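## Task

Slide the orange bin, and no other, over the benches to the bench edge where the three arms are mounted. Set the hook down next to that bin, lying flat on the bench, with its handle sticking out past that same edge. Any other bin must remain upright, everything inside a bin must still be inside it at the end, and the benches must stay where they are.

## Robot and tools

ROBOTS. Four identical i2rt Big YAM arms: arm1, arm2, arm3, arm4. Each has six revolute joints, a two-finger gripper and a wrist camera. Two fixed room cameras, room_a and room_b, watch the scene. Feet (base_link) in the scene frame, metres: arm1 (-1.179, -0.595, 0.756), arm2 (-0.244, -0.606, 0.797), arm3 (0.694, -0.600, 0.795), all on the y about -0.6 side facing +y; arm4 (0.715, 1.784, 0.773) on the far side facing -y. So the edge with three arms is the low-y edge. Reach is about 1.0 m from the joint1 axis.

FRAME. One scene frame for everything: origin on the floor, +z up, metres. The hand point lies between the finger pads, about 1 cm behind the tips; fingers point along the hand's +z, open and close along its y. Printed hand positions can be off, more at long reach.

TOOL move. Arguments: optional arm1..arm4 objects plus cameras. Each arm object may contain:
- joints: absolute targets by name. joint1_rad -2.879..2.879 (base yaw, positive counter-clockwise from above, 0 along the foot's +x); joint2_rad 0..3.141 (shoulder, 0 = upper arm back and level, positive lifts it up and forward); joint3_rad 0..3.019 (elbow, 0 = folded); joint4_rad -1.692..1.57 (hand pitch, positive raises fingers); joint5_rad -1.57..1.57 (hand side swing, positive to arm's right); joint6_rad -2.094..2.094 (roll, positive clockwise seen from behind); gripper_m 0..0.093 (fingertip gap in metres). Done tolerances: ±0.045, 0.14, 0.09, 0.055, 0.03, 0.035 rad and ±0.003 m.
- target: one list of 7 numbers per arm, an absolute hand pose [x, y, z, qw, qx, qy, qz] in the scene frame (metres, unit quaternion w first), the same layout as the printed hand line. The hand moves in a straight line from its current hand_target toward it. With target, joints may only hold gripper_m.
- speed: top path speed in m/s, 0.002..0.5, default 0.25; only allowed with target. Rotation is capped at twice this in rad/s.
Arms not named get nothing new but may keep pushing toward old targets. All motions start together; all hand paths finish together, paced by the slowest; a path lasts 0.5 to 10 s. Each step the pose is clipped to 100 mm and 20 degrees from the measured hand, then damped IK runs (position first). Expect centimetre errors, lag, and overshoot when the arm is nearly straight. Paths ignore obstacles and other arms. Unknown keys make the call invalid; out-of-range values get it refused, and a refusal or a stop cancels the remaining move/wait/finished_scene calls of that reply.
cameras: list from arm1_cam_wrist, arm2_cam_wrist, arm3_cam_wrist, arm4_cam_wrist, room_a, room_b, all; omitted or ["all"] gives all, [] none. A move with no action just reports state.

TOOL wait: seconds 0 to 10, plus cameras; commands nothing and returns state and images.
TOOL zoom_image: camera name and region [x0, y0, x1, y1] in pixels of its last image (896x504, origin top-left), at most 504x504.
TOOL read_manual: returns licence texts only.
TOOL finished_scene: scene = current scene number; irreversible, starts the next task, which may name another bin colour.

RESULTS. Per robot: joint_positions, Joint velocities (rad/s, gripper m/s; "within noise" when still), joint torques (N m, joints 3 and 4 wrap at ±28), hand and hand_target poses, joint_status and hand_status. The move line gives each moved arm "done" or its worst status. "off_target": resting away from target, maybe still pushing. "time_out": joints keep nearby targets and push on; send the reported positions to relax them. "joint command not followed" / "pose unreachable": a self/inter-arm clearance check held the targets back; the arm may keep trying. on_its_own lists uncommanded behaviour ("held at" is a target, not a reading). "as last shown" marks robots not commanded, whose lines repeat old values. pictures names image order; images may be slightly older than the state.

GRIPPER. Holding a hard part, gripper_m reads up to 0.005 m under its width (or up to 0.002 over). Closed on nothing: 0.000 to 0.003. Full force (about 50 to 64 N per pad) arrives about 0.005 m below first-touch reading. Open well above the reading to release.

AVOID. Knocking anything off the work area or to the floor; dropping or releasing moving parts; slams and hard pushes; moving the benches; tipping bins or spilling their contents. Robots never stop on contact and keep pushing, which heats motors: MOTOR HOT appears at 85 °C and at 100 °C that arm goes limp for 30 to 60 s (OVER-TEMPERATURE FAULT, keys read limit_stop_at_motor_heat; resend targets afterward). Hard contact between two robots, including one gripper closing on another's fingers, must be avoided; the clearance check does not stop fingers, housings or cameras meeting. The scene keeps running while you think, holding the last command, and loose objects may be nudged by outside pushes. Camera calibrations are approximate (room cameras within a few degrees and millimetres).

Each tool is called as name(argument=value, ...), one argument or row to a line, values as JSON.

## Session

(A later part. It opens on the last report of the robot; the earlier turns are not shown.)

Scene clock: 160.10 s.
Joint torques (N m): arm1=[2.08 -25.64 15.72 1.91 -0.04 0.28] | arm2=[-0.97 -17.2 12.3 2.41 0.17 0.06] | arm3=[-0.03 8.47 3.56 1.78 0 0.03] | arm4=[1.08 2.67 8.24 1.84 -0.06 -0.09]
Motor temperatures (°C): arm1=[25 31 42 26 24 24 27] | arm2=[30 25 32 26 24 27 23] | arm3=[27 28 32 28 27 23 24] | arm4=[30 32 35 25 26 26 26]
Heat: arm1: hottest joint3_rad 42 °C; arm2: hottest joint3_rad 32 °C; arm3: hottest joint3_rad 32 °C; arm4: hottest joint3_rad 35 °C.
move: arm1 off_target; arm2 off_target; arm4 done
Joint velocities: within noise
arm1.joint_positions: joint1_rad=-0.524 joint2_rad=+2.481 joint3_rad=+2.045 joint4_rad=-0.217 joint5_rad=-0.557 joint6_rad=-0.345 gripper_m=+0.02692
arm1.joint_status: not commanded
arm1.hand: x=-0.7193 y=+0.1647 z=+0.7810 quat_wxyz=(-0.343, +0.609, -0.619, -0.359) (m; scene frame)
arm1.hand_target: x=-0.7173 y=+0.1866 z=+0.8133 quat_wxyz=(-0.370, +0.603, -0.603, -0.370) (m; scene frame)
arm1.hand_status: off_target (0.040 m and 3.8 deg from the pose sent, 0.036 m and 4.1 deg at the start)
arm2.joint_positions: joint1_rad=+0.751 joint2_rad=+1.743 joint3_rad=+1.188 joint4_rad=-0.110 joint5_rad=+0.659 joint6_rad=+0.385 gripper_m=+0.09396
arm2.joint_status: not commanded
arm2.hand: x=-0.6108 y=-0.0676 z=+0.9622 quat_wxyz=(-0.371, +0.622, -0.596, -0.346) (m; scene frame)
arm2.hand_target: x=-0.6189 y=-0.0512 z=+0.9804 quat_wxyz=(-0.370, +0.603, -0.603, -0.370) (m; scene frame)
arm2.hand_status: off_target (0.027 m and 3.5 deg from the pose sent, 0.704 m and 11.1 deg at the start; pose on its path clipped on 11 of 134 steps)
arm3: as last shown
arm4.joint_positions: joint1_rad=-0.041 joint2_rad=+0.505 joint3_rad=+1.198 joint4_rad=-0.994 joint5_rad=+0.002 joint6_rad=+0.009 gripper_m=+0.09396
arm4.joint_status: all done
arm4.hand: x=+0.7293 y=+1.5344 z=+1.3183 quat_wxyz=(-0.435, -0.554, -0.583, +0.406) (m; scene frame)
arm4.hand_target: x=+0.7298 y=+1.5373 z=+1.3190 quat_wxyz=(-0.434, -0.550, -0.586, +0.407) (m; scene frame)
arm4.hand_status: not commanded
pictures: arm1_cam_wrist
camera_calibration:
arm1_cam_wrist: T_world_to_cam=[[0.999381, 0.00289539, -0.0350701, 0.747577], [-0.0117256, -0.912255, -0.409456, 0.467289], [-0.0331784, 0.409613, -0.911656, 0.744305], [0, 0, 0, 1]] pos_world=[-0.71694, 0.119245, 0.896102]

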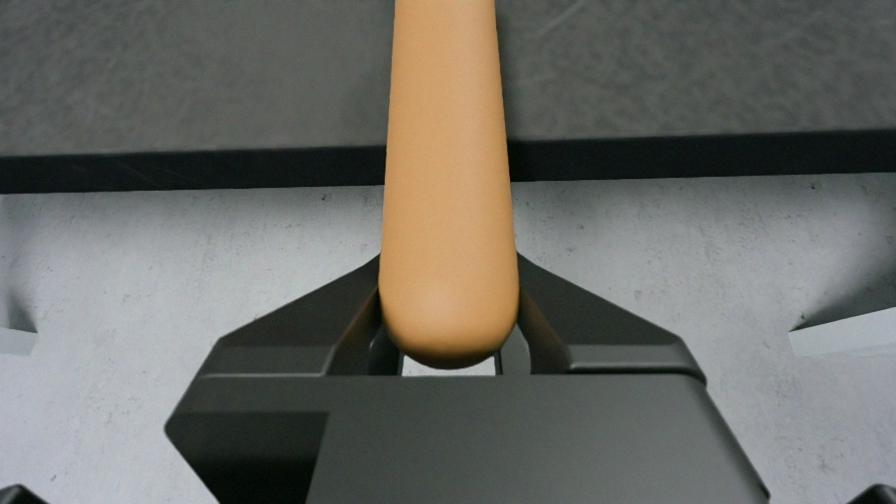

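move(
  arm1={"target":[-0.715,0.191,0.795,0.3695,-0.6029,0.6029,0.3695],"speed":0.03},
  cameras=["arm1_cam_wrist","arm2_cam_wrist"],
)

Scene clock: 165.17 s.
Joint torques (N m): arm1=[2.02 -25.35 15.16 1.78 0 0.26] | arm2=[-1.03 -17.32 12.31 2.41 0.17 0.05] | arm3=[-0.21 8.41 3.54 1.83 -0.01 0.03] | arm4=[1.14 2.67 8.25 1.84 -0.06 -0.09]
Motor temperatures (°C): arm1=[25 32 41 26 24 24 27] | arm2=[30 25 32 26 24 27 23] | arm3=[27 28 32 28 27 23 24] | arm4=[30 32 35 25 26 26 26]
Heat: arm1: hottest joint3_rad 41 °C; arm2: hottest joint3_rad 32 °C; arm3: hottest joint3_rad 32 °C; arm4: hottest joint3_rad 35 °C.
move: arm1 off_target
Joint velocities: within noise
arm1.joint_positions: joint1_rad=-0.522 joint2_rad=+2.499 joint3_rad=+2.059 joint4_rad=-0.193 joint5_rad=-0.556 joint6_rad=-0.343 gripper_m=+0.02692
arm1.joint_status: not commanded
arm1.hand: x=-0.7177 y=+0.1696 z=+0.7764 quat_wxyz=(-0.350, +0.608, -0.614, -0.361) (m; scene frame)
arm1.hand_target: x=-0.7167 y=+0.1887 z=+0.7958 quat_wxyz=(-0.370, +0.603, -0.603, -0.370) (m; scene frame)
arm1.hand_status: off_target (0.028 m and 2.8 deg from the pose sent, 0.030 m and 3.8 deg at the start)
arm2, arm3, arm4: as last shown
arm2.joint_positions: joint1_rad=+0.751 joint2_rad=+1.743 joint3_rad=+1.188 joint4_rad=-0.110 joint5_rad=+0.659 joint6_rad=+0.386 gripper_m=+0.09396
arm2.hand_target: x=-0.6190 y=-0.0512 z=+0.9804 quat_wxyz=(-0.370, +0.603, -0.603, -0.370) (m; scene frame)
pictures: arm1_cam_wrist, arm2_cam_wrist
camera_calibration:
arm1_cam_wrist: T_world_to_cam=[[0.999678, 0.00371685, -0.0250972, 0.738111], [-0.00726379, -0.905871, -0.423492, 0.482913], [-0.0243088, 0.423538, -0.905552, 0.737512], [0, 0, 0, 1]] pos_world=[-0.716437, 0.122349, 0.89089]
arm2_cam_wrist: T_world_to_cam=[[0.999302, 0.0227481, 0.0296388, 0.58409], [0.0331965, -0.904601, -0.424965, 0.37369], [0.0171442, 0.425652, -0.904725, 1.03683], [0, 0, 0, 1]] pos_world=[-0.613863, -0.116573, 1.07954]

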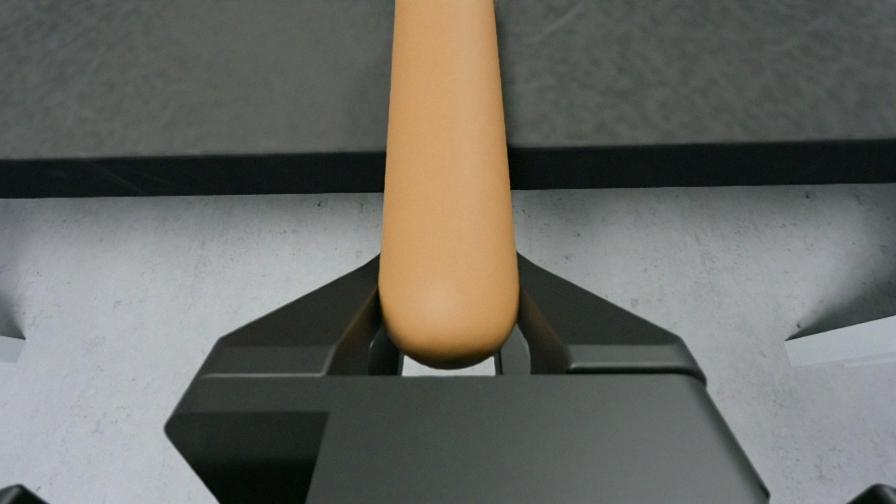

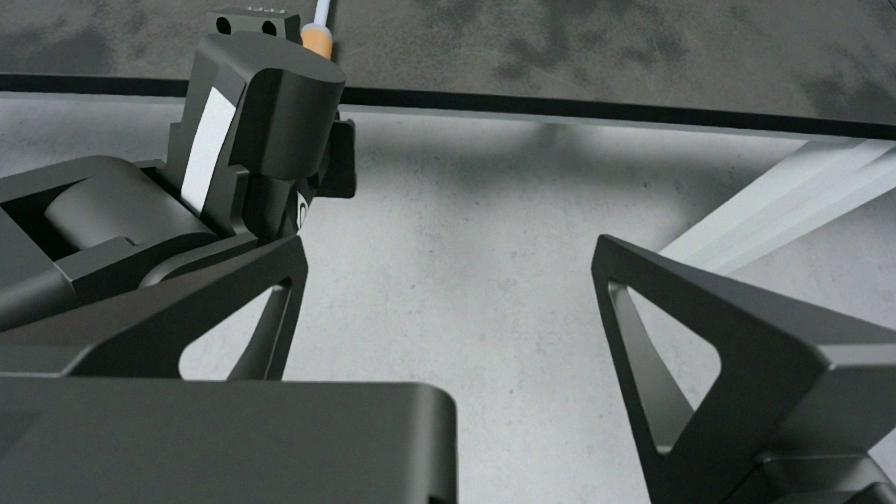

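move(
  arm1={"joints":{"gripper_m":0.06}},
  arm2={"target":[-0.42,-0.10,1.0,0.3695,-0.6029,0.6029,0.3695],"speed":0.2},
  cameras=[],
)

move(
  arm1={"target":[-0.725,0.075,0.87,0.3695,-0.6029,0.6029,0.3695],"speed":0.1},
  cameras=[],
)

move(
  arm1={"joints":{"joint1_rad":0.2,"joint2_rad":1.0,"joint3_rad":1.4,"joint4_rad":-1.0,"joint5_rad":0,"joint6_rad":0}},
  arm2={"target":[-0.712,0.04,0.93,0.3695,-0.6029,0.6029,0.3695],"speed":0.12},
  cameras=["arm2_cam_wrist","room_b"],
)

Scene clock: 174.73 s.
Joint torques (N m): arm1=[1.85 -25.41 15.12 1.76 0 0.15] | arm2=[-0.62 -12.45 8.12 2.62 0.02 -0.21] | arm3=[-0.09 8.18 3.58 1.81 0 0.02] | arm4=[1.08 2.67 8.25 1.85 -0.06 -0.1]
Motor temperatures (°C): arm1=[25 32 41 26 24 24 27] | arm2=[30 25 33 26 24 27 23] | arm3=[27 28 32 28 27 23 24] | arm4=[30 31 35 25 26 26 26]
Heat: arm1: hottest joint3_rad 41 °C; arm2: hottest joint3_rad 33 °C; arm3: hottest joint3_rad 32 °C; arm4: hottest joint3_rad 35 °C.
move: arm1 done; arm2 done
Joint velocities: within noise
arm1.joint_positions: joint1_rad=-0.519 joint2_rad=+2.505 joint3_rad=+2.059 joint4_rad=-0.193 joint5_rad=-0.556 joint6_rad=-0.331 gripper_m=+0.05993
arm1.joint_status: all done
arm1.hand: x=-0.7203 y=+0.1707 z=+0.7716 quat_wxyz=(-0.346, +0.605, -0.618, -0.363) (m; scene frame)
arm1.hand_target: x=-0.7164 y=+0.1886 z=+0.7959 quat_wxyz=(-0.370, +0.603, -0.603, -0.370) (m; scene frame)
arm1.hand_status: not commanded
arm2.joint_positions: joint1_rad=+0.459 joint2_rad=+1.359 joint3_rad=+0.809 joint4_rad=+0.008 joint5_rad=+0.418 joint6_rad=+0.235 gripper_m=+0.09396
arm2.joint_status: not commanded
arm2.hand: x=-0.4217 y=-0.1000 z=+0.9959 quat_wxyz=(-0.365, +0.604, -0.608, -0.364) (m; scene frame)
arm2.hand_target: x=-0.4199 y=-0.1000 z=+1.0000 quat_wxyz=(-0.370, +0.603, -0.603, -0.369) (m; scene frame)
arm2.hand_status: done (0.004 m and 1.0 deg from the pose sent, 0.197 m and 3.5 deg at the start)
arm3, arm4: as last shown
pictures: none
No camera images: "cameras" was empty.

Scene clock: 176.83 s.
Joint torques (N m): arm1=[0.73 -26.17 9.89 1.96 -0.27 -0.05] | arm2=[-0.62 -12.51 8.1 2.63 0.02 -0.22] | arm3=[-0.09 8.23 3.52 1.88 0 0.04] | arm4=[1.08 2.67 8.25 1.84 -0.05 -0.09]
Motor temperatures (°C): arm1=[25 32 41 26 24 24 27] | arm2=[30 25 33 26 24 27 23] | arm3=[27 28 32 28 27 23 24] | arm4=[30 31 34 25 26 26 26]
Heat: arm1: hottest joint3_rad 41 °C; arm2: hottest joint3_rad 33 °C; arm3: hottest joint3_rad 32 °C; arm4: hottest joint3_rad 34 °C.
move: arm1 off_target
Joint velocities: within noise
arm1.joint_positions: joint1_rad=-0.590 joint2_rad=+2.207 joint3_rad=+1.678 joint4_rad=-0.143 joint5_rad=-0.621 joint6_rad=-0.371 gripper_m=+0.05993
arm1.joint_status: not commanded
arm1.hand: x=-0.7327 y=+0.0738 z=+0.8346 quat_wxyz=(-0.340, +0.603, -0.621, -0.369) (m; scene frame)
arm1.hand_target: x=-0.7253 y=+0.0747 z=+0.8698 quat_wxyz=(-0.369, +0.603, -0.603, -0.369) (m; scene frame)
arm1.hand_status: off_target (0.036 m and 3.9 deg from the pose sent, 0.137 m and 3.4 deg at the start)
arm2, arm3, arm4: as last shown
arm2.joint_positions: joint1_rad=+0.459 joint2_rad=+1.359 joint3_rad=+0.809 joint4_rad=+0.008 joint5_rad=+0.418 joint6_rad=+0.234 gripper_m=+0.09396
arm2.hand_target: x=-0.4200 y=-0.1000 z=+1.0000 quat_wxyz=(-0.369, +0.603, -0.603, -0.369) (m; scene frame)
pictures: none
No camera images: "cameras" was empty.

Scene clock: 180.53 s.
Joint torques (N m): arm1=[1.38 -5.77 11.34 0.83 0.23 0.15] | arm2=[0.03 -22.42 12.77 1.46 0.44 0.06] | arm3=[-0.21 8.53 3.55 1.84 -0.01 0.04] | arm4=[1.14 2.67 8.25 1.83 -0.06 -0.09]
Motor temperatures (°C): arm1=[25 32 40 26 24 24 27] | arm2=[30 25 33 26 24 27 23] | arm3=[27 28 32 28 27 23 24] | arm4=[30 31 34 25 26 26 26]
Heat: arm1: hottest joint3_rad 40 °C; arm2: hottest joint3_rad 33 °C; arm3: hottest joint3_rad 32 °C; arm4: hottest joint3_rad 34 °C.
move: arm1 done; arm2 off_target
Joint velocities: within noise
arm1.joint_positions: joint1_rad=+0.198 joint2_rad=+1.001 joint3_rad=+1.391 joint4_rad=-0.991 joint5_rad=-0.003 joint6_rad=-0.010 gripper_m=+0.05994
arm1.joint_status: all done
arm1.hand: x=-1.2143 y=-0.1709 z=+1.2526 quat_wxyz=(-0.323, +0.652, -0.595, -0.342) (m; scene frame)
arm1.hand_target: x=-1.2148 y=-0.1724 z=+1.2558 quat_wxyz=(-0.322, +0.649, -0.598, -0.344) (m; scene frame)
arm1.hand_status: not commanded
arm2.joint_positions: joint1_rad=+0.745 joint2_rad=+2.093 joint3_rad=+1.607 joint4_rad=-0.147 joint5_rad=+0.659 joint6_rad=+0.391 gripper_m=+0.09396
arm2.joint_status: not commanded
arm2.hand: x=-0.6994 y=+0.0313 z=+0.9238 quat_wxyz=(-0.371, +0.611, -0.600, -0.360) (m; scene frame)
arm2.hand_target: x=-0.7114 y=+0.0393 z=+0.9301 quat_wxyz=(-0.370, +0.603, -0.603, -0.370) (m; scene frame)
arm2.hand_status: off_target (0.017 m and 1.5 deg from the pose sent, 0.329 m and 1.0 deg at the start)
arm3, arm4: as last shown
pictures: arm2_cam_wrist, room_b
camera_calibration:
arm2_cam_wrist: T_world_to_cam=[[0.999888, 0.014481, 0.00388975, 0.696048], [0.0146957, -0.894914, -0.445998, 0.45592], [-0.00297751, 0.446005, -0.895026, 0.937883], [0, 0, 0, 1]] pos_world=[-0.699877, -0.0203705, 1.04006]

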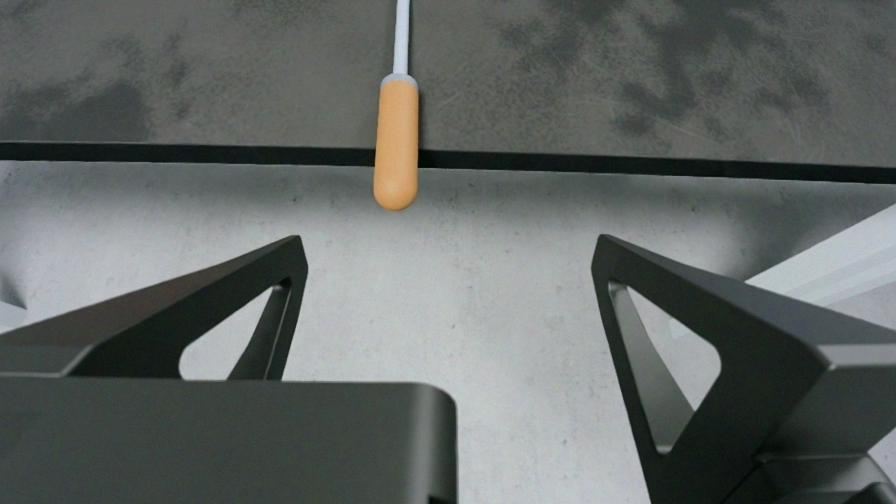

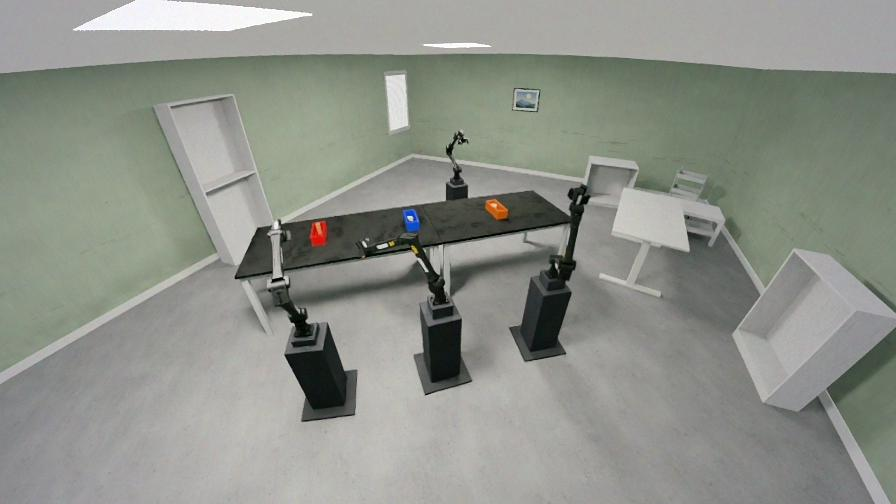

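move(
  arm2={"target":[-0.752,0.12,0.82,0.3695,-0.6029,0.6029,0.3695],"joints":{"gripper_m":0.065},"speed":0.1},
  cameras=["arm2_cam_wrist"],
)

Scene clock: 188.20 s.
Joint torques (N m): arm1=[1.32 -5.77 11.36 0.84 0.23 0.15] | arm2=[-0.62 -26.7 12.74 1.74 0.14 -0.19] | arm3=[-0.21 8.06 3.54 1.83 -0.01 0.04] | arm4=[1.08 2.67 8.25 1.84 -0.05 -0.09]
Motor temperatures (°C): arm1=[25 31 40 26 24 24 26] | arm2=[30 25 34 26 24 27 23] | arm3=[27 29 32 28 27 23 24] | arm4=[30 30 34 25 26 26 26]
Heat: arm1: hottest joint3_rad 40 °C; arm2: hottest joint3_rad 34 °C; arm3: hottest joint3_rad 32 °C; arm4: hottest joint3_rad 34 °C.
move: arm2 off_target
Joint velocities: within noise
arm1, arm3, arm4: as last shown
arm2.joint_positions: joint1_rad=+0.722 joint2_rad=+2.456 joint3_rad=+1.962 joint4_rad=-0.133 joint5_rad=+0.638 joint6_rad=+0.391 gripper_m=+0.06512
arm2.joint_status: all done
arm2.hand: x=-0.7474 y=+0.1068 z=+0.8152 quat_wxyz=(-0.367, +0.607, -0.605, -0.362) (m; scene frame)
arm2.hand_target: x=-0.7514 y=+0.1190 z=+0.8203 quat_wxyz=(-0.370, +0.603, -0.603, -0.370) (m; scene frame)
arm2.hand_status: off_target (0.015 m and 1.0 deg from the pose sent, 0.146 m and 1.5 deg at the start)
pictures: arm2_cam_wrist
camera_calibration:
arm2_cam_wrist: T_world_to_cam=[[0.999905, 0.00827496, -0.0109878, 0.756137], [0.00254392, -0.896276, -0.443489, 0.464796], [-0.013518, 0.443419, -0.896212, 0.800145], [0, 0, 0, 1]] pos_world=[-0.746431, 0.0555294, 0.93154]

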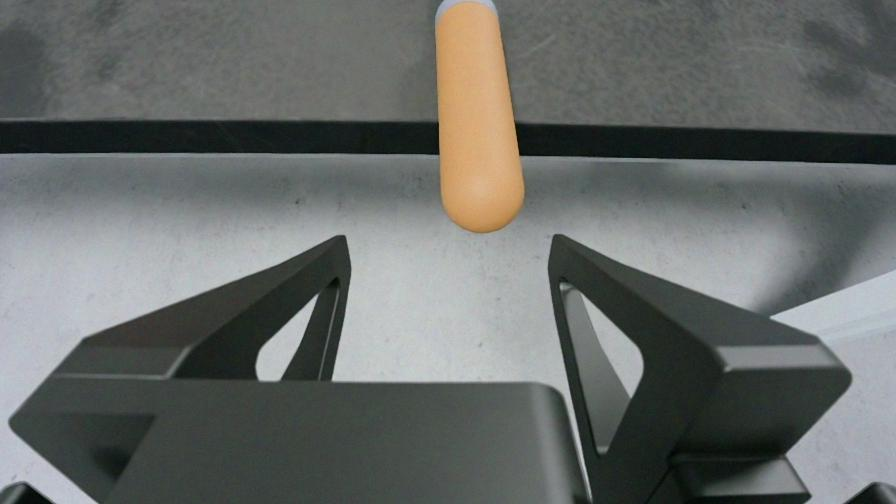

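move(
  arm2={"target":[-0.737,0.192,0.786,0.3695,-0.6029,0.6029,0.3695],"speed":0.08},
  cameras=["arm2_cam_wrist"],
)

move(
  arm2={"joints":{"gripper_m":0.015}},
  cameras=["arm2_cam_wrist"],
)

Scene clock: 194.80 s.
Joint torques (N m): arm1=[1.32 -5.77 11.34 0.84 0.23 0.15] | arm2=[-0.62 -28.28 13.45 1.54 0.13 -0.21] | arm3=[-0.15 8.12 3.54 1.8 -0.02 0.03] | arm4=[1.08 2.61 8.24 1.84 -0.05 -0.09]
Motor temperatures (°C): arm1=[25 30 39 26 24 24 26] | arm2=[30 27 34 26 24 27 23] | arm3=[27 29 32 28 27 23 24] | arm4=[30 30 34 25 26 26 26]
Heat: arm1: hottest joint3_rad 39 °C; arm2: hottest joint3_rad 34 °C; arm3: hottest joint3_rad 32 °C; arm4: hottest joint3_rad 34 °C.
move: arm2 done
Joint velocities: within noise
arm1, arm3, arm4: as last shown
arm2.joint_positions: joint1_rad=+0.647 joint2_rad=+2.650 joint3_rad=+2.262 joint4_rad=-0.200 joint5_rad=+0.576 joint6_rad=+0.344 gripper_m=+0.06512
arm2.joint_status: not commanded
arm2.hand: x=-0.7342 y=+0.1822 z=+0.7867 quat_wxyz=(-0.367, +0.603, -0.606, -0.367) (m; scene frame)
arm2.hand_target: x=-0.7363 y=+0.1912 z=+0.7863 quat_wxyz=(-0.370, +0.603, -0.603, -0.370) (m; scene frame)
arm2.hand_status: done (0.010 m and 0.6 deg from the pose sent, 0.091 m and 1.0 deg at the start)
pictures: arm2_cam_wrist
camera_calibration:
arm2_cam_wrist: T_world_to_cam=[[0.999764, 0.00631862, -0.0207621, 0.749945], [-0.00369535, -0.893143, -0.449758, 0.519584], [-0.0213853, 0.449729, -0.892909, 0.731827], [0, 0, 0, 1]] pos_world=[-0.732198, 0.1302, 0.902713]

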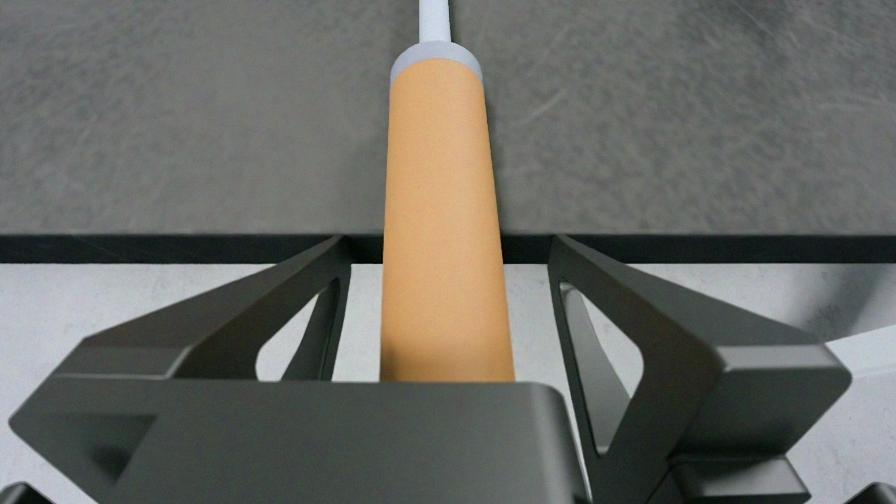

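Scene clock: 195.43 s.
Joint torques (N m): arm1=[1.38 -5.77 11.34 0.83 0.23 0.15] | arm2=[-0.56 -28.16 13.37 1.55 0.22 -0.21] | arm3=[-0.32 8.18 3.55 1.84 0.01 0.04] | arm4=[1.08 2.67 8.27 1.85 -0.05 -0.09]
Motor temperatures (°C): arm1=[25 30 39 26 24 24 26] | arm2=[30 27 34 26 24 27 23] | arm3=[27 29 32 28 27 23 24] | arm4=[30 30 34 25 26 26 26]
Heat: arm1: hottest joint3_rad 39 °C; arm2: hottest joint3_rad 34 °C; arm3: hottest joint3_rad 32 °C; arm4: hottest joint3_rad 34 °C.
move: arm2 off_target
Joint velocities: within noise
arm1, arm4: as last shown
arm2.joint_positions: joint1_rad=+0.647 joint2_rad=+2.650 joint3_rad=+2.263 joint4_rad=-0.200 joint5_rad=+0.574 joint6_rad=+0.343 gripper_m=+0.02683
arm2.joint_status: gripper_m off_target (ended at +0.02686, target +0.01500)
arm2.hand: x=-0.7346 y=+0.1823 z=+0.7868 quat_wxyz=(-0.366, +0.604, -0.606, -0.367) (m; scene frame)
arm2.hand_target: x=-0.7363 y=+0.1911 z=+0.7862 quat_wxyz=(-0.370, +0.603, -0.603, -0.370) (m; scene frame)
arm2.hand_status: not commanded
arm3.joint_positions: joint1_rad=-0.414 joint2_rad=+0.301 joint3_rad=+1.645 joint4_rad=-1.221 joint5_rad=+0.271 joint6_rad=+0.193 gripper_m=+0.09396
arm3.joint_status: not commanded
arm3.hand: x=+0.7367 y=-0.6230 z=+1.5041 quat_wxyz=(-0.659, +0.174, -0.640, -0.355) (m; scene frame)
arm3.hand_target: x=+0.7360 y=-0.6243 z=+1.5098 quat_wxyz=(-0.662, +0.171, -0.636, -0.358) (m; scene frame)
arm3.hand_status: not commanded
pictures: arm2_cam_wrist
camera_calibration:
arm2_cam_wrist: T_world_to_cam=[[0.999737, 0.00809894, -0.0214393, 0.750504], [-0.00240259, -0.893285, -0.449484, 0.520484], [-0.0227918, 0.449417, -0.893031, 0.731075], [0, 0, 0, 1]] pos_world=[-0.732394, 0.130305, 0.902912]

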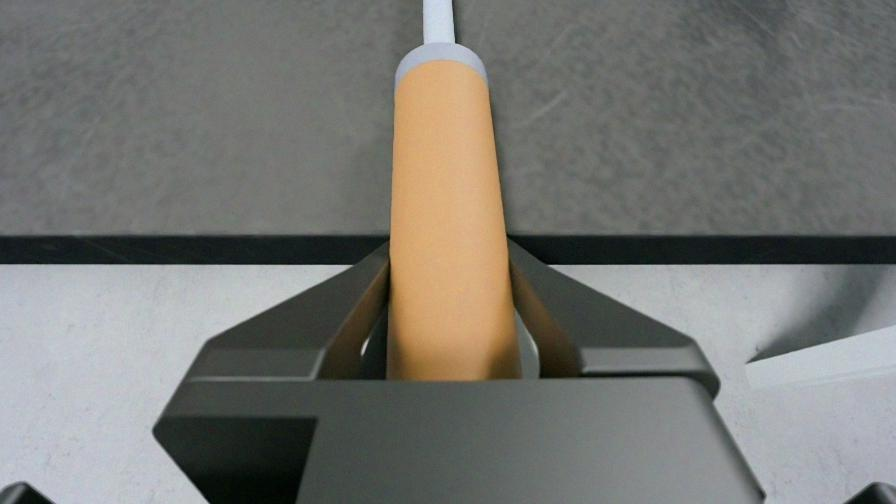

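move(
  arm2={"target":[-0.70,0.12,0.98,0.3536,-0.6124,0.6124,0.3536],"speed":0.12},
  cameras=[],
)

move(
  arm2={"target":[0.22,0.12,0.98,0.3695,-0.6029,0.6029,0.3695],"speed":0.22},
  arm3={"joints":{"joint1_rad":0.1,"joint2_rad":1.0,"joint3_rad":1.4,"joint4_rad":-1.0,"joint5_rad":0,"joint6_rad":0}},
  cameras=["arm2_cam_wrist","arm3_cam_wrist"],
)

Scene clock: 206.77 s.
Joint torques (N m): arm1=[1.32 -5.83 11.33 0.84 0.23 0.15] | arm2=[0.5 -32.5 10.4 2.26 0.62 0.05] | arm3=[-0.21 8.18 3.51 1.84 -0.01 0.03] | arm4=[1.14 2.67 8.24 1.84 -0.06 -0.09]
Motor temperatures (°C): arm1=[25 29 38 26 24 24 26] | arm2=[30 28 35 26 24 27 24] | arm3=[27 29 32 28 27 23 24] | arm4=[30 29 34 25 26 26 26]
Heat: arm1: hottest joint3_rad 38 °C; arm2: hottest joint3_rad 35 °C; arm3: hottest joint3_rad 32 °C; arm4: hottest joint3_rad 34 °C.
move: arm2 off_target
Joint velocities: within noise
arm1, arm3: as last shown
arm2.joint_positions: joint1_rad=+0.650 joint2_rad=+2.270 joint3_rad=+1.980 joint4_rad=-0.430 joint5_rad=+0.561 joint6_rad=+0.362 gripper_m=+0.02697
arm2.joint_status: not commanded
arm2.hand: x=-0.6922 y=+0.1201 z=+0.9245 quat_wxyz=(-0.349, +0.635, -0.612, -0.316) (m; scene frame)
arm2.hand_target: x=-0.6992 y=+0.1194 z=+0.9794 quat_wxyz=(-0.353, +0.612, -0.613, -0.354) (m; scene frame)
arm2.hand_status: off_target (0.056 m and 5.0 deg from the pose sent, 0.206 m and 2.5 deg at the start)
arm4.joint_positions: joint1_rad=-0.041 joint2_rad=+0.505 joint3_rad=+1.198 joint4_rad=-0.994 joint5_rad=+0.002 joint6_rad=+0.009 gripper_m=+0.09396
arm4.joint_status: not commanded
arm4.hand: x=+0.7293 y=+1.5344 z=+1.3183 quat_wxyz=(-0.435, -0.554, -0.583, +0.406) (m; scene frame)
arm4.hand_target: x=+0.7298 y=+1.5373 z=+1.3190 quat_wxyz=(-0.434, -0.550, -0.586, +0.407) (m; scene frame)
arm4.hand_status: not commanded
pictures: none
No camera images: "cameras" was empty.

Scene clock: 212.07 s.
Joint torques (N m): arm1=[1.32 -5.83 11.36 0.84 0.23 0.15] | arm2=[0.44 -27.99 15.88 2.19 -0.84 -0.26] | arm3=[0.26 -5.48 8.85 2.21 0 -0.06] | arm4=[1.08 2.73 8.25 1.85 -0.06 -0.09]
Motor temperatures (°C): arm1=[25 29 38 26 24 24 26] | arm2=[30 28 35 26 24 27 24] | arm3=[27 28 32 28 27 23 24] | arm4=[30 29 34 25 26 26 26]
Heat: arm1: hottest joint3_rad 38 °C; arm2: hottest joint3_rad 35 °C; arm3: hottest joint3_rad 32 °C; arm4: hottest joint3_rad 34 °C.
move: arm2 off_target; arm3 done
Joint velocities: within noise
arm1, arm4: as last shown
arm2.joint_positions: joint1_rad=-0.696 joint2_rad=+2.208 joint3_rad=+1.856 joint4_rad=-0.341 joint5_rad=-0.576 joint6_rad=-0.341 gripper_m=+0.02697
arm2.joint_status: not commanded
arm2.hand: x=+0.2086 y=+0.0940 z=+0.9205 quat_wxyz=(-0.323, +0.596, -0.641, -0.360) (m; scene frame)
arm2.hand_target: x=+0.2160 y=+0.1145 z=+0.9810 quat_wxyz=(-0.370, +0.603, -0.603, -0.369) (m; scene frame)
arm2.hand_status: off_target (0.066 m and 7.0 deg from the pose sent, 0.914 m and 7.6 deg at the start; pose on its path clipped on 5 of 159 steps)
arm3.joint_positions: joint1_rad=+0.095 joint2_rad=+1.005 joint3_rad=+1.378 joint4_rad=-1.018 joint5_rad=+0.001 joint6_rad=+0.011 gripper_m=+0.09397
arm3.joint_status: all done
arm3.hand: x=+0.7078 y=-0.1733 z=+1.2745 quat_wxyz=(-0.320, +0.619, -0.645, -0.314) (m; scene frame)
arm3.hand_target: x=+0.7055 y=-0.1727 z=+1.2922 quat_wxyz=(-0.335, +0.617, -0.632, -0.327) (m; scene frame)
arm3.hand_status: not commanded
pictures: arm2_cam_wrist, arm3_cam_wrist
camera_calibration:
arm2_cam_wrist: T_world_to_cam=[[0.995211, -0.021555, -0.0953402, -0.117137], [-0.0557936, -0.926146, -0.373015, 0.447763], [-0.0802586, 0.376548, -0.922914, 0.957963], [0, 0, 0, 1]] pos_world=[0.218443, 0.05145, 1.03997]
arm3_cam_wrist: T_world_to_cam=[[0.999561, -0.0285826, 0.00782137, -0.724189], [-0.0241964, -0.939598, -0.341423, 0.30069], [0.0171077, 0.341083, -0.939877, 1.37308], [0, 0, 0, 1]] pos_world=[0.707656, -0.206505, 1.39885]

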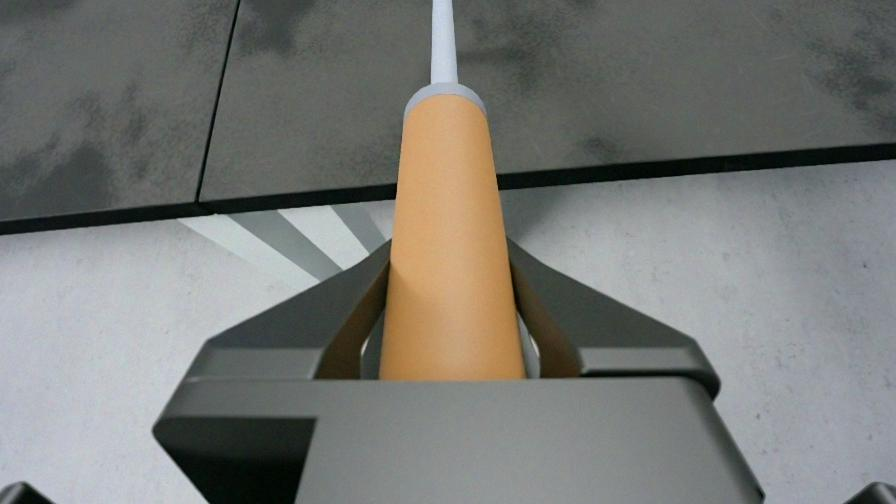

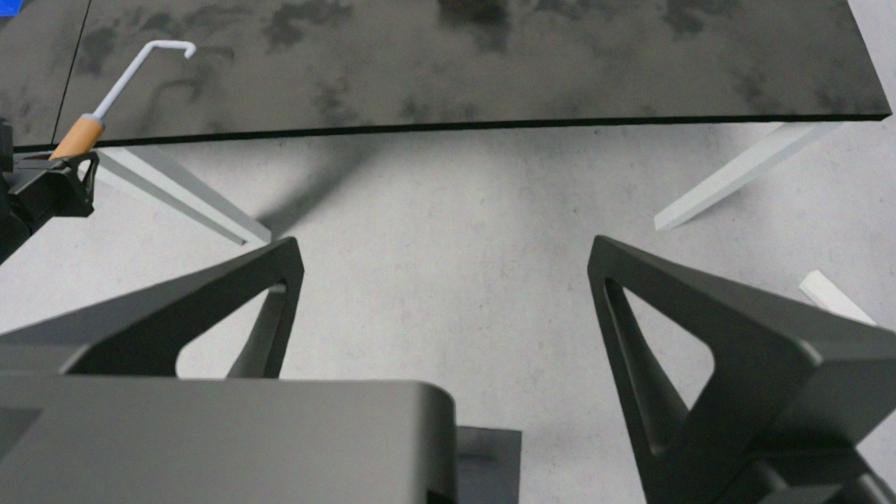

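move(
  arm2={"target":[0.226,0.196,0.835,0.3827,-0.5946,0.5946,0.3827],"speed":0.1},
  cameras=[],
)

move(
  arm2={"target":[0.226,0.198,0.81,0.3827,-0.5946,0.5946,0.3827],"speed":0.03},
  cameras=["arm2_cam_wrist","arm3_cam_wrist"],
)

Scene clock: 219.87 s.
Joint torques (N m): arm1=[1.38 -5.83 11.36 0.83 0.23 0.15] | arm2=[0.67 -28.45 13.86 2.22 -0.12 0.15] | arm3=[0.44 -5.6 8.87 2.17 -0.01 -0.05] | arm4=[1.14 2.67 8.25 1.84 -0.05 -0.09]
Motor temperatures (°C): arm1=[25 29 38 26 24 24 26] | arm2=[30 30 37 26 24 27 24] | arm3=[27 28 33 28 27 23 24] | arm4=[30 29 34 25 26 26 26]
Heat: arm1: hottest joint3_rad 38 °C; arm2: hottest joint3_rad 37 °C; arm3: hottest joint3_rad 33 °C; arm4: hottest joint3_rad 34 °C.
move: arm2 off_target
Joint velocities: within noise
arm1, arm3, arm4: as last shown
arm2.joint_positions: joint1_rad=-0.648 joint2_rad=+2.535 joint3_rad=+2.127 joint4_rad=-0.157 joint5_rad=-0.564 joint6_rad=-0.323 gripper_m=+0.02697
arm2.joint_status: not commanded
arm2.hand: x=+0.2227 y=+0.1778 z=+0.8186 quat_wxyz=(-0.368, +0.601, -0.603, -0.374) (m; scene frame)
arm2.hand_target: x=+0.2247 y=+0.1938 z=+0.8356 quat_wxyz=(-0.383, +0.594, -0.595, -0.383) (m; scene frame)
arm2.hand_status: off_target (0.025 m and 2.3 deg from the pose sent, 0.134 m and 9.1 deg at the start)
pictures: none
No camera images: "cameras" was empty.

Scene clock: 221.30 s.
Joint torques (N m): arm1=[1.32 -5.77 11.34 0.84 0.23 0.15] | arm2=[0.85 -27.87 13.38 2.32 -0.07 0.15] | arm3=[0.21 -5.48 8.85 2.15 -0.01 -0.06] | arm4=[1.14 2.67 8.25 1.84 -0.05 -0.09]
Motor temperatures (°C): arm1=[25 29 38 26 24 24 26] | arm2=[30 30 37 26 24 27 24] | arm3=[27 28 33 28 27 23 24] | arm4=[30 29 34 25 26 26 26]
Heat: arm1: hottest joint3_rad 38 °C; arm2: hottest joint3_rad 37 °C; arm3: hottest joint3_rad 33 °C; arm4: hottest joint3_rad 34 °C.
move: arm2 off_target
Joint velocities: within noise
arm1, arm3, arm4: as last shown
arm2.joint_positions: joint1_rad=-0.648 joint2_rad=+2.572 joint3_rad=+2.147 joint4_rad=-0.132 joint5_rad=-0.564 joint6_rad=-0.323 gripper_m=+0.02697
arm2.joint_status: not commanded
arm2.hand: x=+0.2244 y=+0.1814 z=+0.8008 quat_wxyz=(-0.371, +0.601, -0.600, -0.375) (m; scene frame)
arm2.hand_target: x=+0.2247 y=+0.1964 z=+0.8105 quat_wxyz=(-0.383, +0.595, -0.594, -0.383) (m; scene frame)
arm2.hand_status: off_target (0.019 m and 1.9 deg from the pose sent, 0.022 m and 2.3 deg at the start)
pictures: arm2_cam_wrist, arm3_cam_wrist
camera_calibration:
arm2_cam_wrist: T_world_to_cam=[[0.999655, 0.0138352, -0.0223347, -0.208246], [0.00178053, -0.883834, -0.467796, 0.54023], [-0.0262123, 0.467595, -0.883554, 0.7556], [0, 0, 0, 1]] pos_world=[0.227018, 0.12704, 0.91568]
arm3_cam_wrist: T_world_to_cam=[[0.999561, -0.0285826, 0.00782137, -0.724189], [-0.0241964, -0.939598, -0.341423, 0.30069], [0.0171077, 0.341083, -0.939877, 1.37308], [0, 0, 0, 1]] pos_world=[0.707656, -0.206505, 1.39885]

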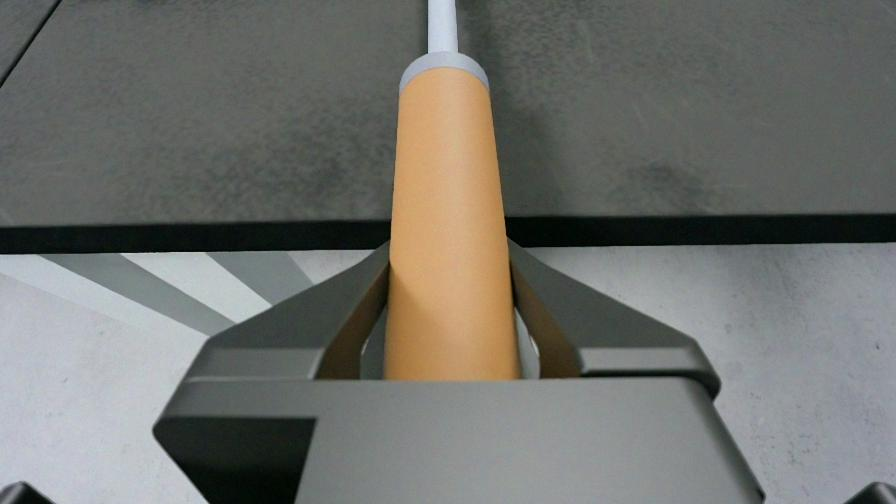

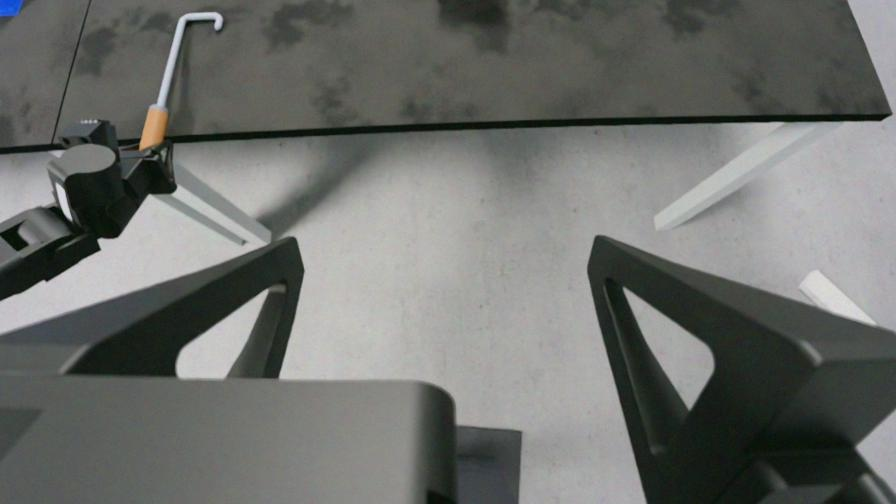

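move(
  arm2={"target":[0.226,0.198,0.795,0.3589,-0.6092,0.6092,0.3589],"speed":0.04},
  cameras=[],
)

move(
  arm2={"target":[0.226,0.198,0.788,0.3589,-0.6092,0.6092,0.3589],"speed":0.03},
  cameras=["arm3_cam_wrist"],
)

Scene clock: 229.20 s.
Joint torques (N m): arm1=[1.32 -5.83 11.36 0.83 0.23 0.15] | arm2=[0.62 -28.69 13.53 1.39 -0.1 -0.1] | arm3=[0.26 -5.54 8.84 2.14 -0.01 -0.06] | arm4=[1.14 2.67 8.25 1.84 -0.05 -0.09]
Motor temperatures (°C): arm1=[25 28 37 26 24 24 26] | arm2=[30 31 38 26 24 27 24] | arm3=[27 28 34 28 27 23 24] | arm4=[30 29 33 25 26 26 26]
Heat: arm1: hottest joint3_rad 37 °C; arm2: hottest joint3_rad 38 °C; arm3: hottest joint3_rad 34 °C; arm4: hottest joint3_rad 33 °C.
move: arm2 off_target
Joint velocities: within noise
arm1.joint_positions: joint1_rad=+0.198 joint2_rad=+1.001 joint3_rad=+1.391 joint4_rad=-0.991 joint5_rad=-0.003 joint6_rad=-0.010 gripper_m=+0.05994
arm1.joint_status: not commanded
arm1.hand: x=-1.2143 y=-0.1709 z=+1.2526 quat_wxyz=(-0.323, +0.652, -0.595, -0.342) (m; scene frame)
arm1.hand_target: x=-1.2148 y=-0.1724 z=+1.2558 quat_wxyz=(-0.322, +0.649, -0.598, -0.344) (m; scene frame)
arm1.hand_status: not commanded
arm2.joint_positions: joint1_rad=-0.641 joint2_rad=+2.604 joint3_rad=+2.210 joint4_rad=-0.227 joint5_rad=-0.534 joint6_rad=-0.340 gripper_m=+0.02697
arm2.joint_status: not commanded
arm2.hand: x=+0.2247 y=+0.1847 z=+0.7870 quat_wxyz=(-0.351, +0.607, -0.616, -0.358) (m; scene frame)
arm2.hand_target: x=+0.2254 y=+0.1968 z=+0.7955 quat_wxyz=(-0.360, +0.609, -0.609, -0.359) (m; scene frame)
arm2.hand_status: off_target (0.016 m and 1.3 deg from the pose sent, 0.018 m and 2.7 deg at the start)
arm3, arm4: as last shown
pictures: none
No camera images: "cameras" was empty.

Scene clock: 230.17 s.
Joint torques (N m): arm1=[1.26 -5.83 11.34 0.83 0.23 0.15] | arm2=[0.56 -28.22 13.39 1.72 -0.11 -0.09] | arm3=[0.21 -5.48 8.83 2.15 -0.03 -0.05] | arm4=[1.14 2.67 8.25 1.84 -0.05 -0.09]
Motor temperatures (°C): arm1=[25 28 37 26 24 24 26] | arm2=[30 31 38 26 24 27 24] | arm3=[27 28 34 28 27 23 24] | arm4=[30 29 33 25 26 26 26]
Heat: arm1: hottest joint3_rad 37 °C; arm2: hottest joint3_rad 38 °C; arm3: hottest joint3_rad 34 °C; arm4: hottest joint3_rad 33 °C.
move: arm2 off_target
Joint velocities: within noise
arm1, arm3, arm4: as last shown
arm2.joint_positions: joint1_rad=-0.641 joint2_rad=+2.609 joint3_rad=+2.213 joint4_rad=-0.227 joint5_rad=-0.534 joint6_rad=-0.341 gripper_m=+0.02697
arm2.joint_status: not commanded
arm2.hand: x=+0.2249 y=+0.1849 z=+0.7844 quat_wxyz=(-0.350, +0.608, -0.617, -0.357) (m; scene frame)
arm2.hand_target: x=+0.2254 y=+0.1968 z=+0.7883 quat_wxyz=(-0.359, +0.609, -0.609, -0.359) (m; scene frame)
arm2.hand_status: off_target (0.014 m and 1.3 deg from the pose sent, 0.013 m and 1.3 deg at the start)
pictures: arm3_cam_wrist
camera_calibration:
arm3_cam_wrist: T_world_to_cam=[[0.999561, -0.0285826, 0.00782137, -0.724189], [-0.0241964, -0.939598, -0.341423, 0.30069], [0.0171077, 0.341083, -0.939877, 1.37308], [0, 0, 0, 1]] pos_world=[0.707656, -0.206505, 1.39885]

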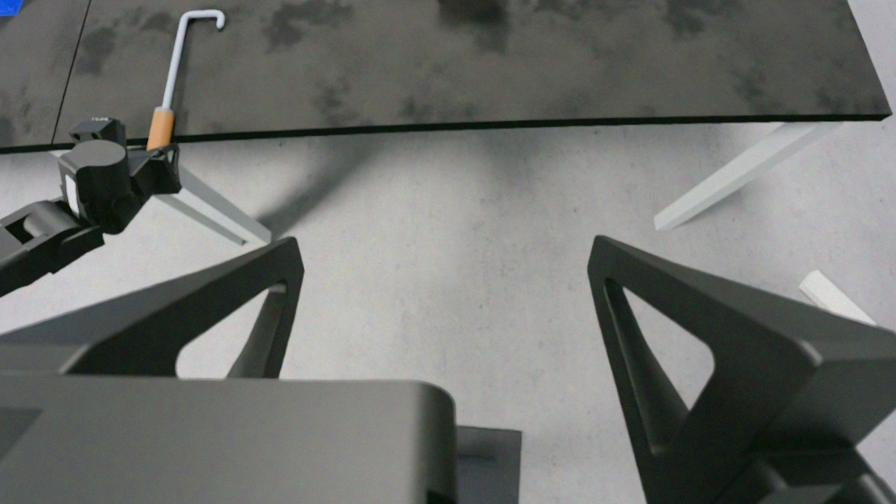

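move(
  arm2={"joints":{"gripper_m":0.065}},
  cameras=[],
)

move(
  arm2={"target":[0.215,0.05,0.85,0.3695,-0.6029,0.6029,0.3695],"speed":0.12},
  cameras=[],
)

move(
  arm2={"joints":{"joint1_rad":0.1,"joint2_rad":1.0,"joint3_rad":1.4,"joint4_rad":-1.0,"joint5_rad":0,"joint6_rad":0}},
  arm3={"target":[0.23,0.04,0.93,0.3695,-0.6029,0.6029,0.3695],"joints":{"gripper_m":0.065},"speed":0.15},
  cameras=["arm3_cam_wrist","room_b"],
)

Scene clock: 236.83 s.
Joint torques (N m): arm1=[1.26 -5.83 11.36 0.84 0.23 0.15] | arm2=[0.5 -28.4 13.39 1.7 -0.11 -0.1] | arm3=[0.21 -5.48 8.9 2.19 -0.01 -0.06] | arm4=[1.14 2.67 8.24 1.84 -0.06 -0.09]
Motor temperatures (°C): arm1=[25 28 37 26 24 24 26] | arm2=[30 32 37 26 24 27 24] | arm3=[27 28 35 28 27 23 24] | arm4=[30 28 33 25 26 26 26]
Heat: arm1: hottest joint3_rad 37 °C; arm2: hottest joint3_rad 37 °C; arm3: hottest joint3_rad 35 °C; arm4: hottest joint3_rad 33 °C.
move: arm2 done
Joint velocities: within noise
arm1, arm3, arm4: as last shown
arm2.joint_positions: joint1_rad=-0.641 joint2_rad=+2.609 joint3_rad=+2.213 joint4_rad=-0.227 joint5_rad=-0.534 joint6_rad=-0.341 gripper_m=+0.06482
arm2.joint_status: all done
arm2.hand: x=+0.2246 y=+0.1851 z=+0.7844 quat_wxyz=(-0.350, +0.608, -0.617, -0.357) (m; scene frame)
arm2.hand_target: x=+0.2252 y=+0.1969 z=+0.7883 quat_wxyz=(-0.359, +0.609, -0.609, -0.359) (m; scene frame)
arm2.hand_status: not commanded
pictures: none
No camera images: "cameras" was empty.

Scene clock: 238.87 s.
Joint torques (N m): arm1=[1.32 -5.83 11.34 0.83 0.23 0.15] | arm2=[-0.44 -26.93 7.65 2.47 -0.43 -0.23] | arm3=[0.21 -5.71 8.83 2.15 0 -0.05] | arm4=[1.08 2.67 8.25 1.83 -0.06 -0.09]
Motor temperatures (°C): arm1=[25 28 37 26 24 24 26] | arm2=[30 32 37 26 24 27 24] | arm3=[27 28 35 28 27 23 24] | arm4=[30 28 33 25 26 26 26]
Heat: arm1: hottest joint3_rad 37 °C; arm2: hottest joint3_rad 37 °C; arm3: hottest joint3_rad 35 °C; arm4: hottest joint3_rad 33 °C.
move: arm2 off_target
Joint velocities: within noise
arm1, arm3, arm4: as last shown
arm2.joint_positions: joint1_rad=-0.745 joint2_rad=+2.236 joint3_rad=+1.626 joint4_rad=-0.021 joint5_rad=-0.636 joint6_rad=-0.385 gripper_m=+0.06491
arm2.joint_status: not commanded
arm2.hand: x=+0.2121 y=+0.0512 z=+0.8391 quat_wxyz=(-0.356, +0.600, -0.613, -0.371) (m; scene frame)
arm2.hand_target: x=+0.2150 y=+0.0500 z=+0.8500 quat_wxyz=(-0.369, +0.603, -0.603, -0.369) (m; scene frame)
arm2.hand_status: off_target (0.011 m and 2.0 deg from the pose sent, 0.150 m and 3.1 deg at the start)
pictures: none
No camera images: "cameras" was empty.

Scene clock: 244.07 s.
Joint torques (N m): arm1=[1.38 -5.83 11.34 0.84 0.23 0.15] | arm2=[0.03 -5.71 8.95 1.63 0.16 0.05] | arm3=[0.15 -17.61 10.85 1.83 0.41 0.16] | arm4=[1.08 2.67 8.25 1.84 -0.05 -0.09]
Motor temperatures (°C): arm1=[25 28 37 26 24 24 26] | arm2=[30 32 37 26 24 27 24] | arm3=[27 28 35 28 27 23 24] | arm4=[30 28 33 25 26 26 26]
Heat: arm1: hottest joint3_rad 37 °C; arm2: hottest joint3_rad 37 °C; arm3: hottest joint3_rad 35 °C; arm4: hottest joint3_rad 33 °C.
move: arm2 done; arm3 off_target
Joint velocities: within noise
arm1: as last shown
arm2.joint_positions: joint1_rad=+0.096 joint2_rad=+0.994 joint3_rad=+1.405 joint4_rad=-0.990 joint5_rad=-0.004 joint6_rad=-0.014 gripper_m=+0.06492
arm2.joint_status: all done
arm2.hand: x=-0.2872 y=-0.1815 z=+1.3017 quat_wxyz=(-0.318, +0.657, -0.583, -0.356) (m; scene frame)
arm2.hand_target: x=-0.2883 y=-0.1808 z=+1.2946 quat_wxyz=(-0.310, +0.658, -0.590, -0.351) (m; scene frame)
arm2.hand_status: not commanded
arm3.joint_positions: joint1_rad=+0.883 joint2_rad=+2.087 joint3_rad=+1.564 joint4_rad=-0.167 joint5_rad=+0.658 joint6_rad=+0.401 gripper_m=+0.06508
arm3.joint_status: all done
arm3.hand: x=+0.2477 y=+0.0245 z=+0.8995 quat_wxyz=(-0.370, +0.624, -0.600, -0.337) (m; scene frame)
arm3.hand_target: x=+0.2317 y=+0.0377 z=+0.9308 quat_wxyz=(-0.369, +0.603, -0.603, -0.370) (m; scene frame)
arm3.hand_status: off_target (0.039 m and 4.5 deg from the pose sent, 0.626 m and 10.0 deg at the start)
arm4.joint_positions: joint1_rad=-0.041 joint2_rad=+0.505 joint3_rad=+1.198 joint4_rad=-0.994 joint5_rad=+0.002 joint6_rad=+0.009 gripper_m=+0.09396
arm4.joint_status: not commanded
arm4.hand: x=+0.7293 y=+1.5344 z=+1.3183 quat_wxyz=(-0.435, -0.554, -0.583, +0.406) (m; scene frame)
arm4.hand_target: x=+0.7298 y=+1.5373 z=+1.3190 quat_wxyz=(-0.434, -0.550, -0.586, +0.407) (m; scene frame)
arm4.hand_status: not commanded
pictures: arm3_cam_wrist, room_b
camera_calibration:
arm3_cam_wrist: T_world_to_cam=[[0.997181, 0.0114168, 0.0741542, -0.315889], [0.0434621, -0.893536, -0.446883, 0.424274], [0.0611575, 0.448846, -0.891514, 0.90401], [0, 0, 0, 1]] pos_world=[0.241272, -0.0230507, 1.01896]

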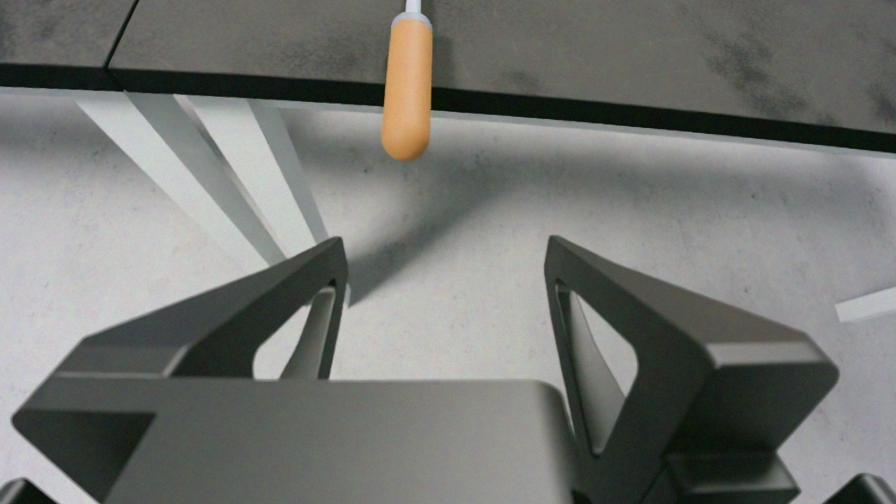

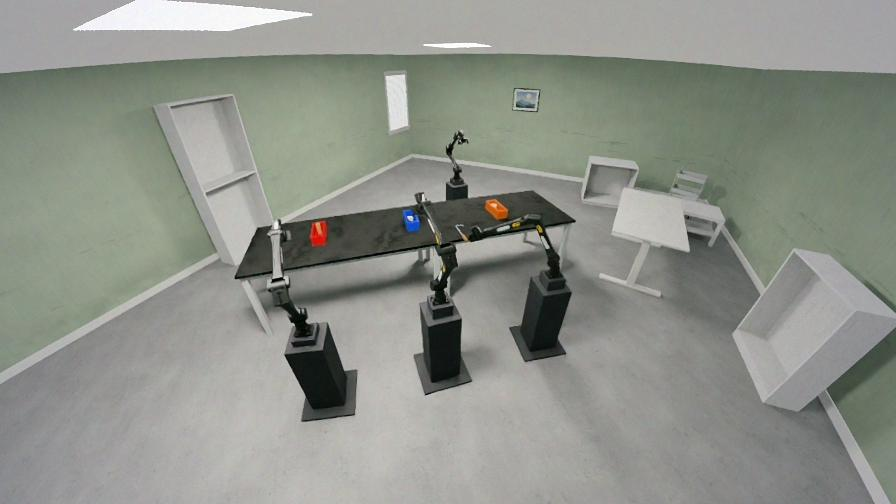

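move(
  arm3={"target":[0.216,0.125,0.83,0.3695,-0.6029,0.6029,0.3695],"speed":0.1},
  cameras=["arm3_cam_wrist"],
)

Scene clock: 251.33 s.
Joint torques (N m): arm1=[1.32 -5.77 11.34 0.83 0.23 0.15] | arm2=[0.09 -5.71 8.95 1.62 0.16 0.05] | arm3=[-0.85 -20.37 10.71 1.88 0.2 -0.05] | arm4=[1.08 2.67 8.24 1.83 -0.05 -0.09]
Motor temperatures (°C): arm1=[25 28 37 26 24 24 26] | arm2=[30 31 36 26 24 27 24] | arm3=[27 29 36 28 27 23 24] | arm4=[30 28 33 25 26 26 26]
Heat: arm1: hottest joint3_rad 37 °C; arm2: hottest joint3_rad 36 °C; arm3: hottest joint3_rad 36 °C; arm4: hottest joint3_rad 33 °C.
move: arm3 off_target
Joint velocities: within noise
arm1, arm2, arm4: as last shown
arm3.joint_positions: joint1_rad=+0.829 joint2_rad=+2.395 joint3_rad=+1.834 joint4_rad=-0.101 joint5_rad=+0.610 joint6_rad=+0.376 gripper_m=+0.06508
arm3.joint_status: not commanded
arm3.hand: x=+0.2266 y=+0.1032 z=+0.8000 quat_wxyz=(-0.365, +0.620, -0.605, -0.342) (m; scene frame)
arm3.hand_target: x=+0.2180 y=+0.1225 z=+0.8311 quat_wxyz=(-0.370, +0.603, -0.603, -0.370) (m; scene frame)
arm3.hand_status: off_target (0.039 m and 3.8 deg from the pose sent, 0.126 m and 4.5 deg at the start)
pictures: arm3_cam_wrist
camera_calibration:
arm3_cam_wrist: T_world_to_cam=[[0.998465, 0.00686917, 0.0549655, -0.272843], [0.0307781, -0.893809, -0.447391, 0.454488], [0.0460555, 0.448396, -0.892648, 0.785572], [0, 0, 0, 1]] pos_world=[0.222256, 0.0558521, 0.91957]

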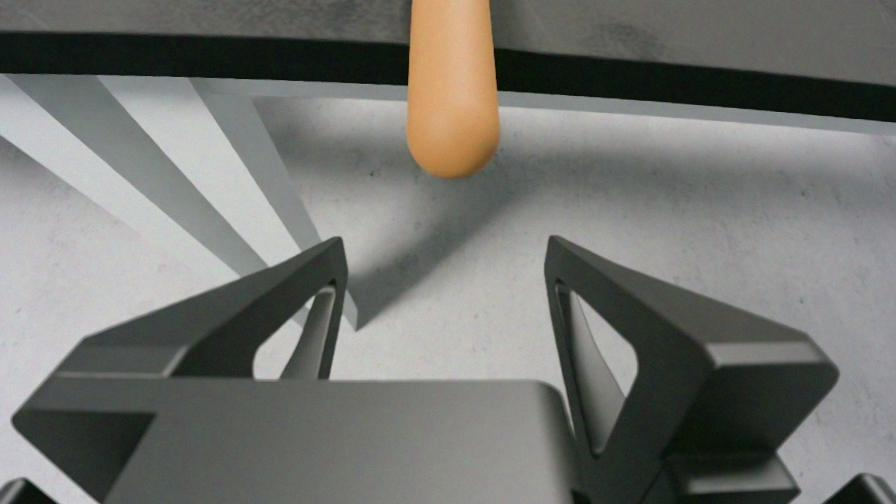

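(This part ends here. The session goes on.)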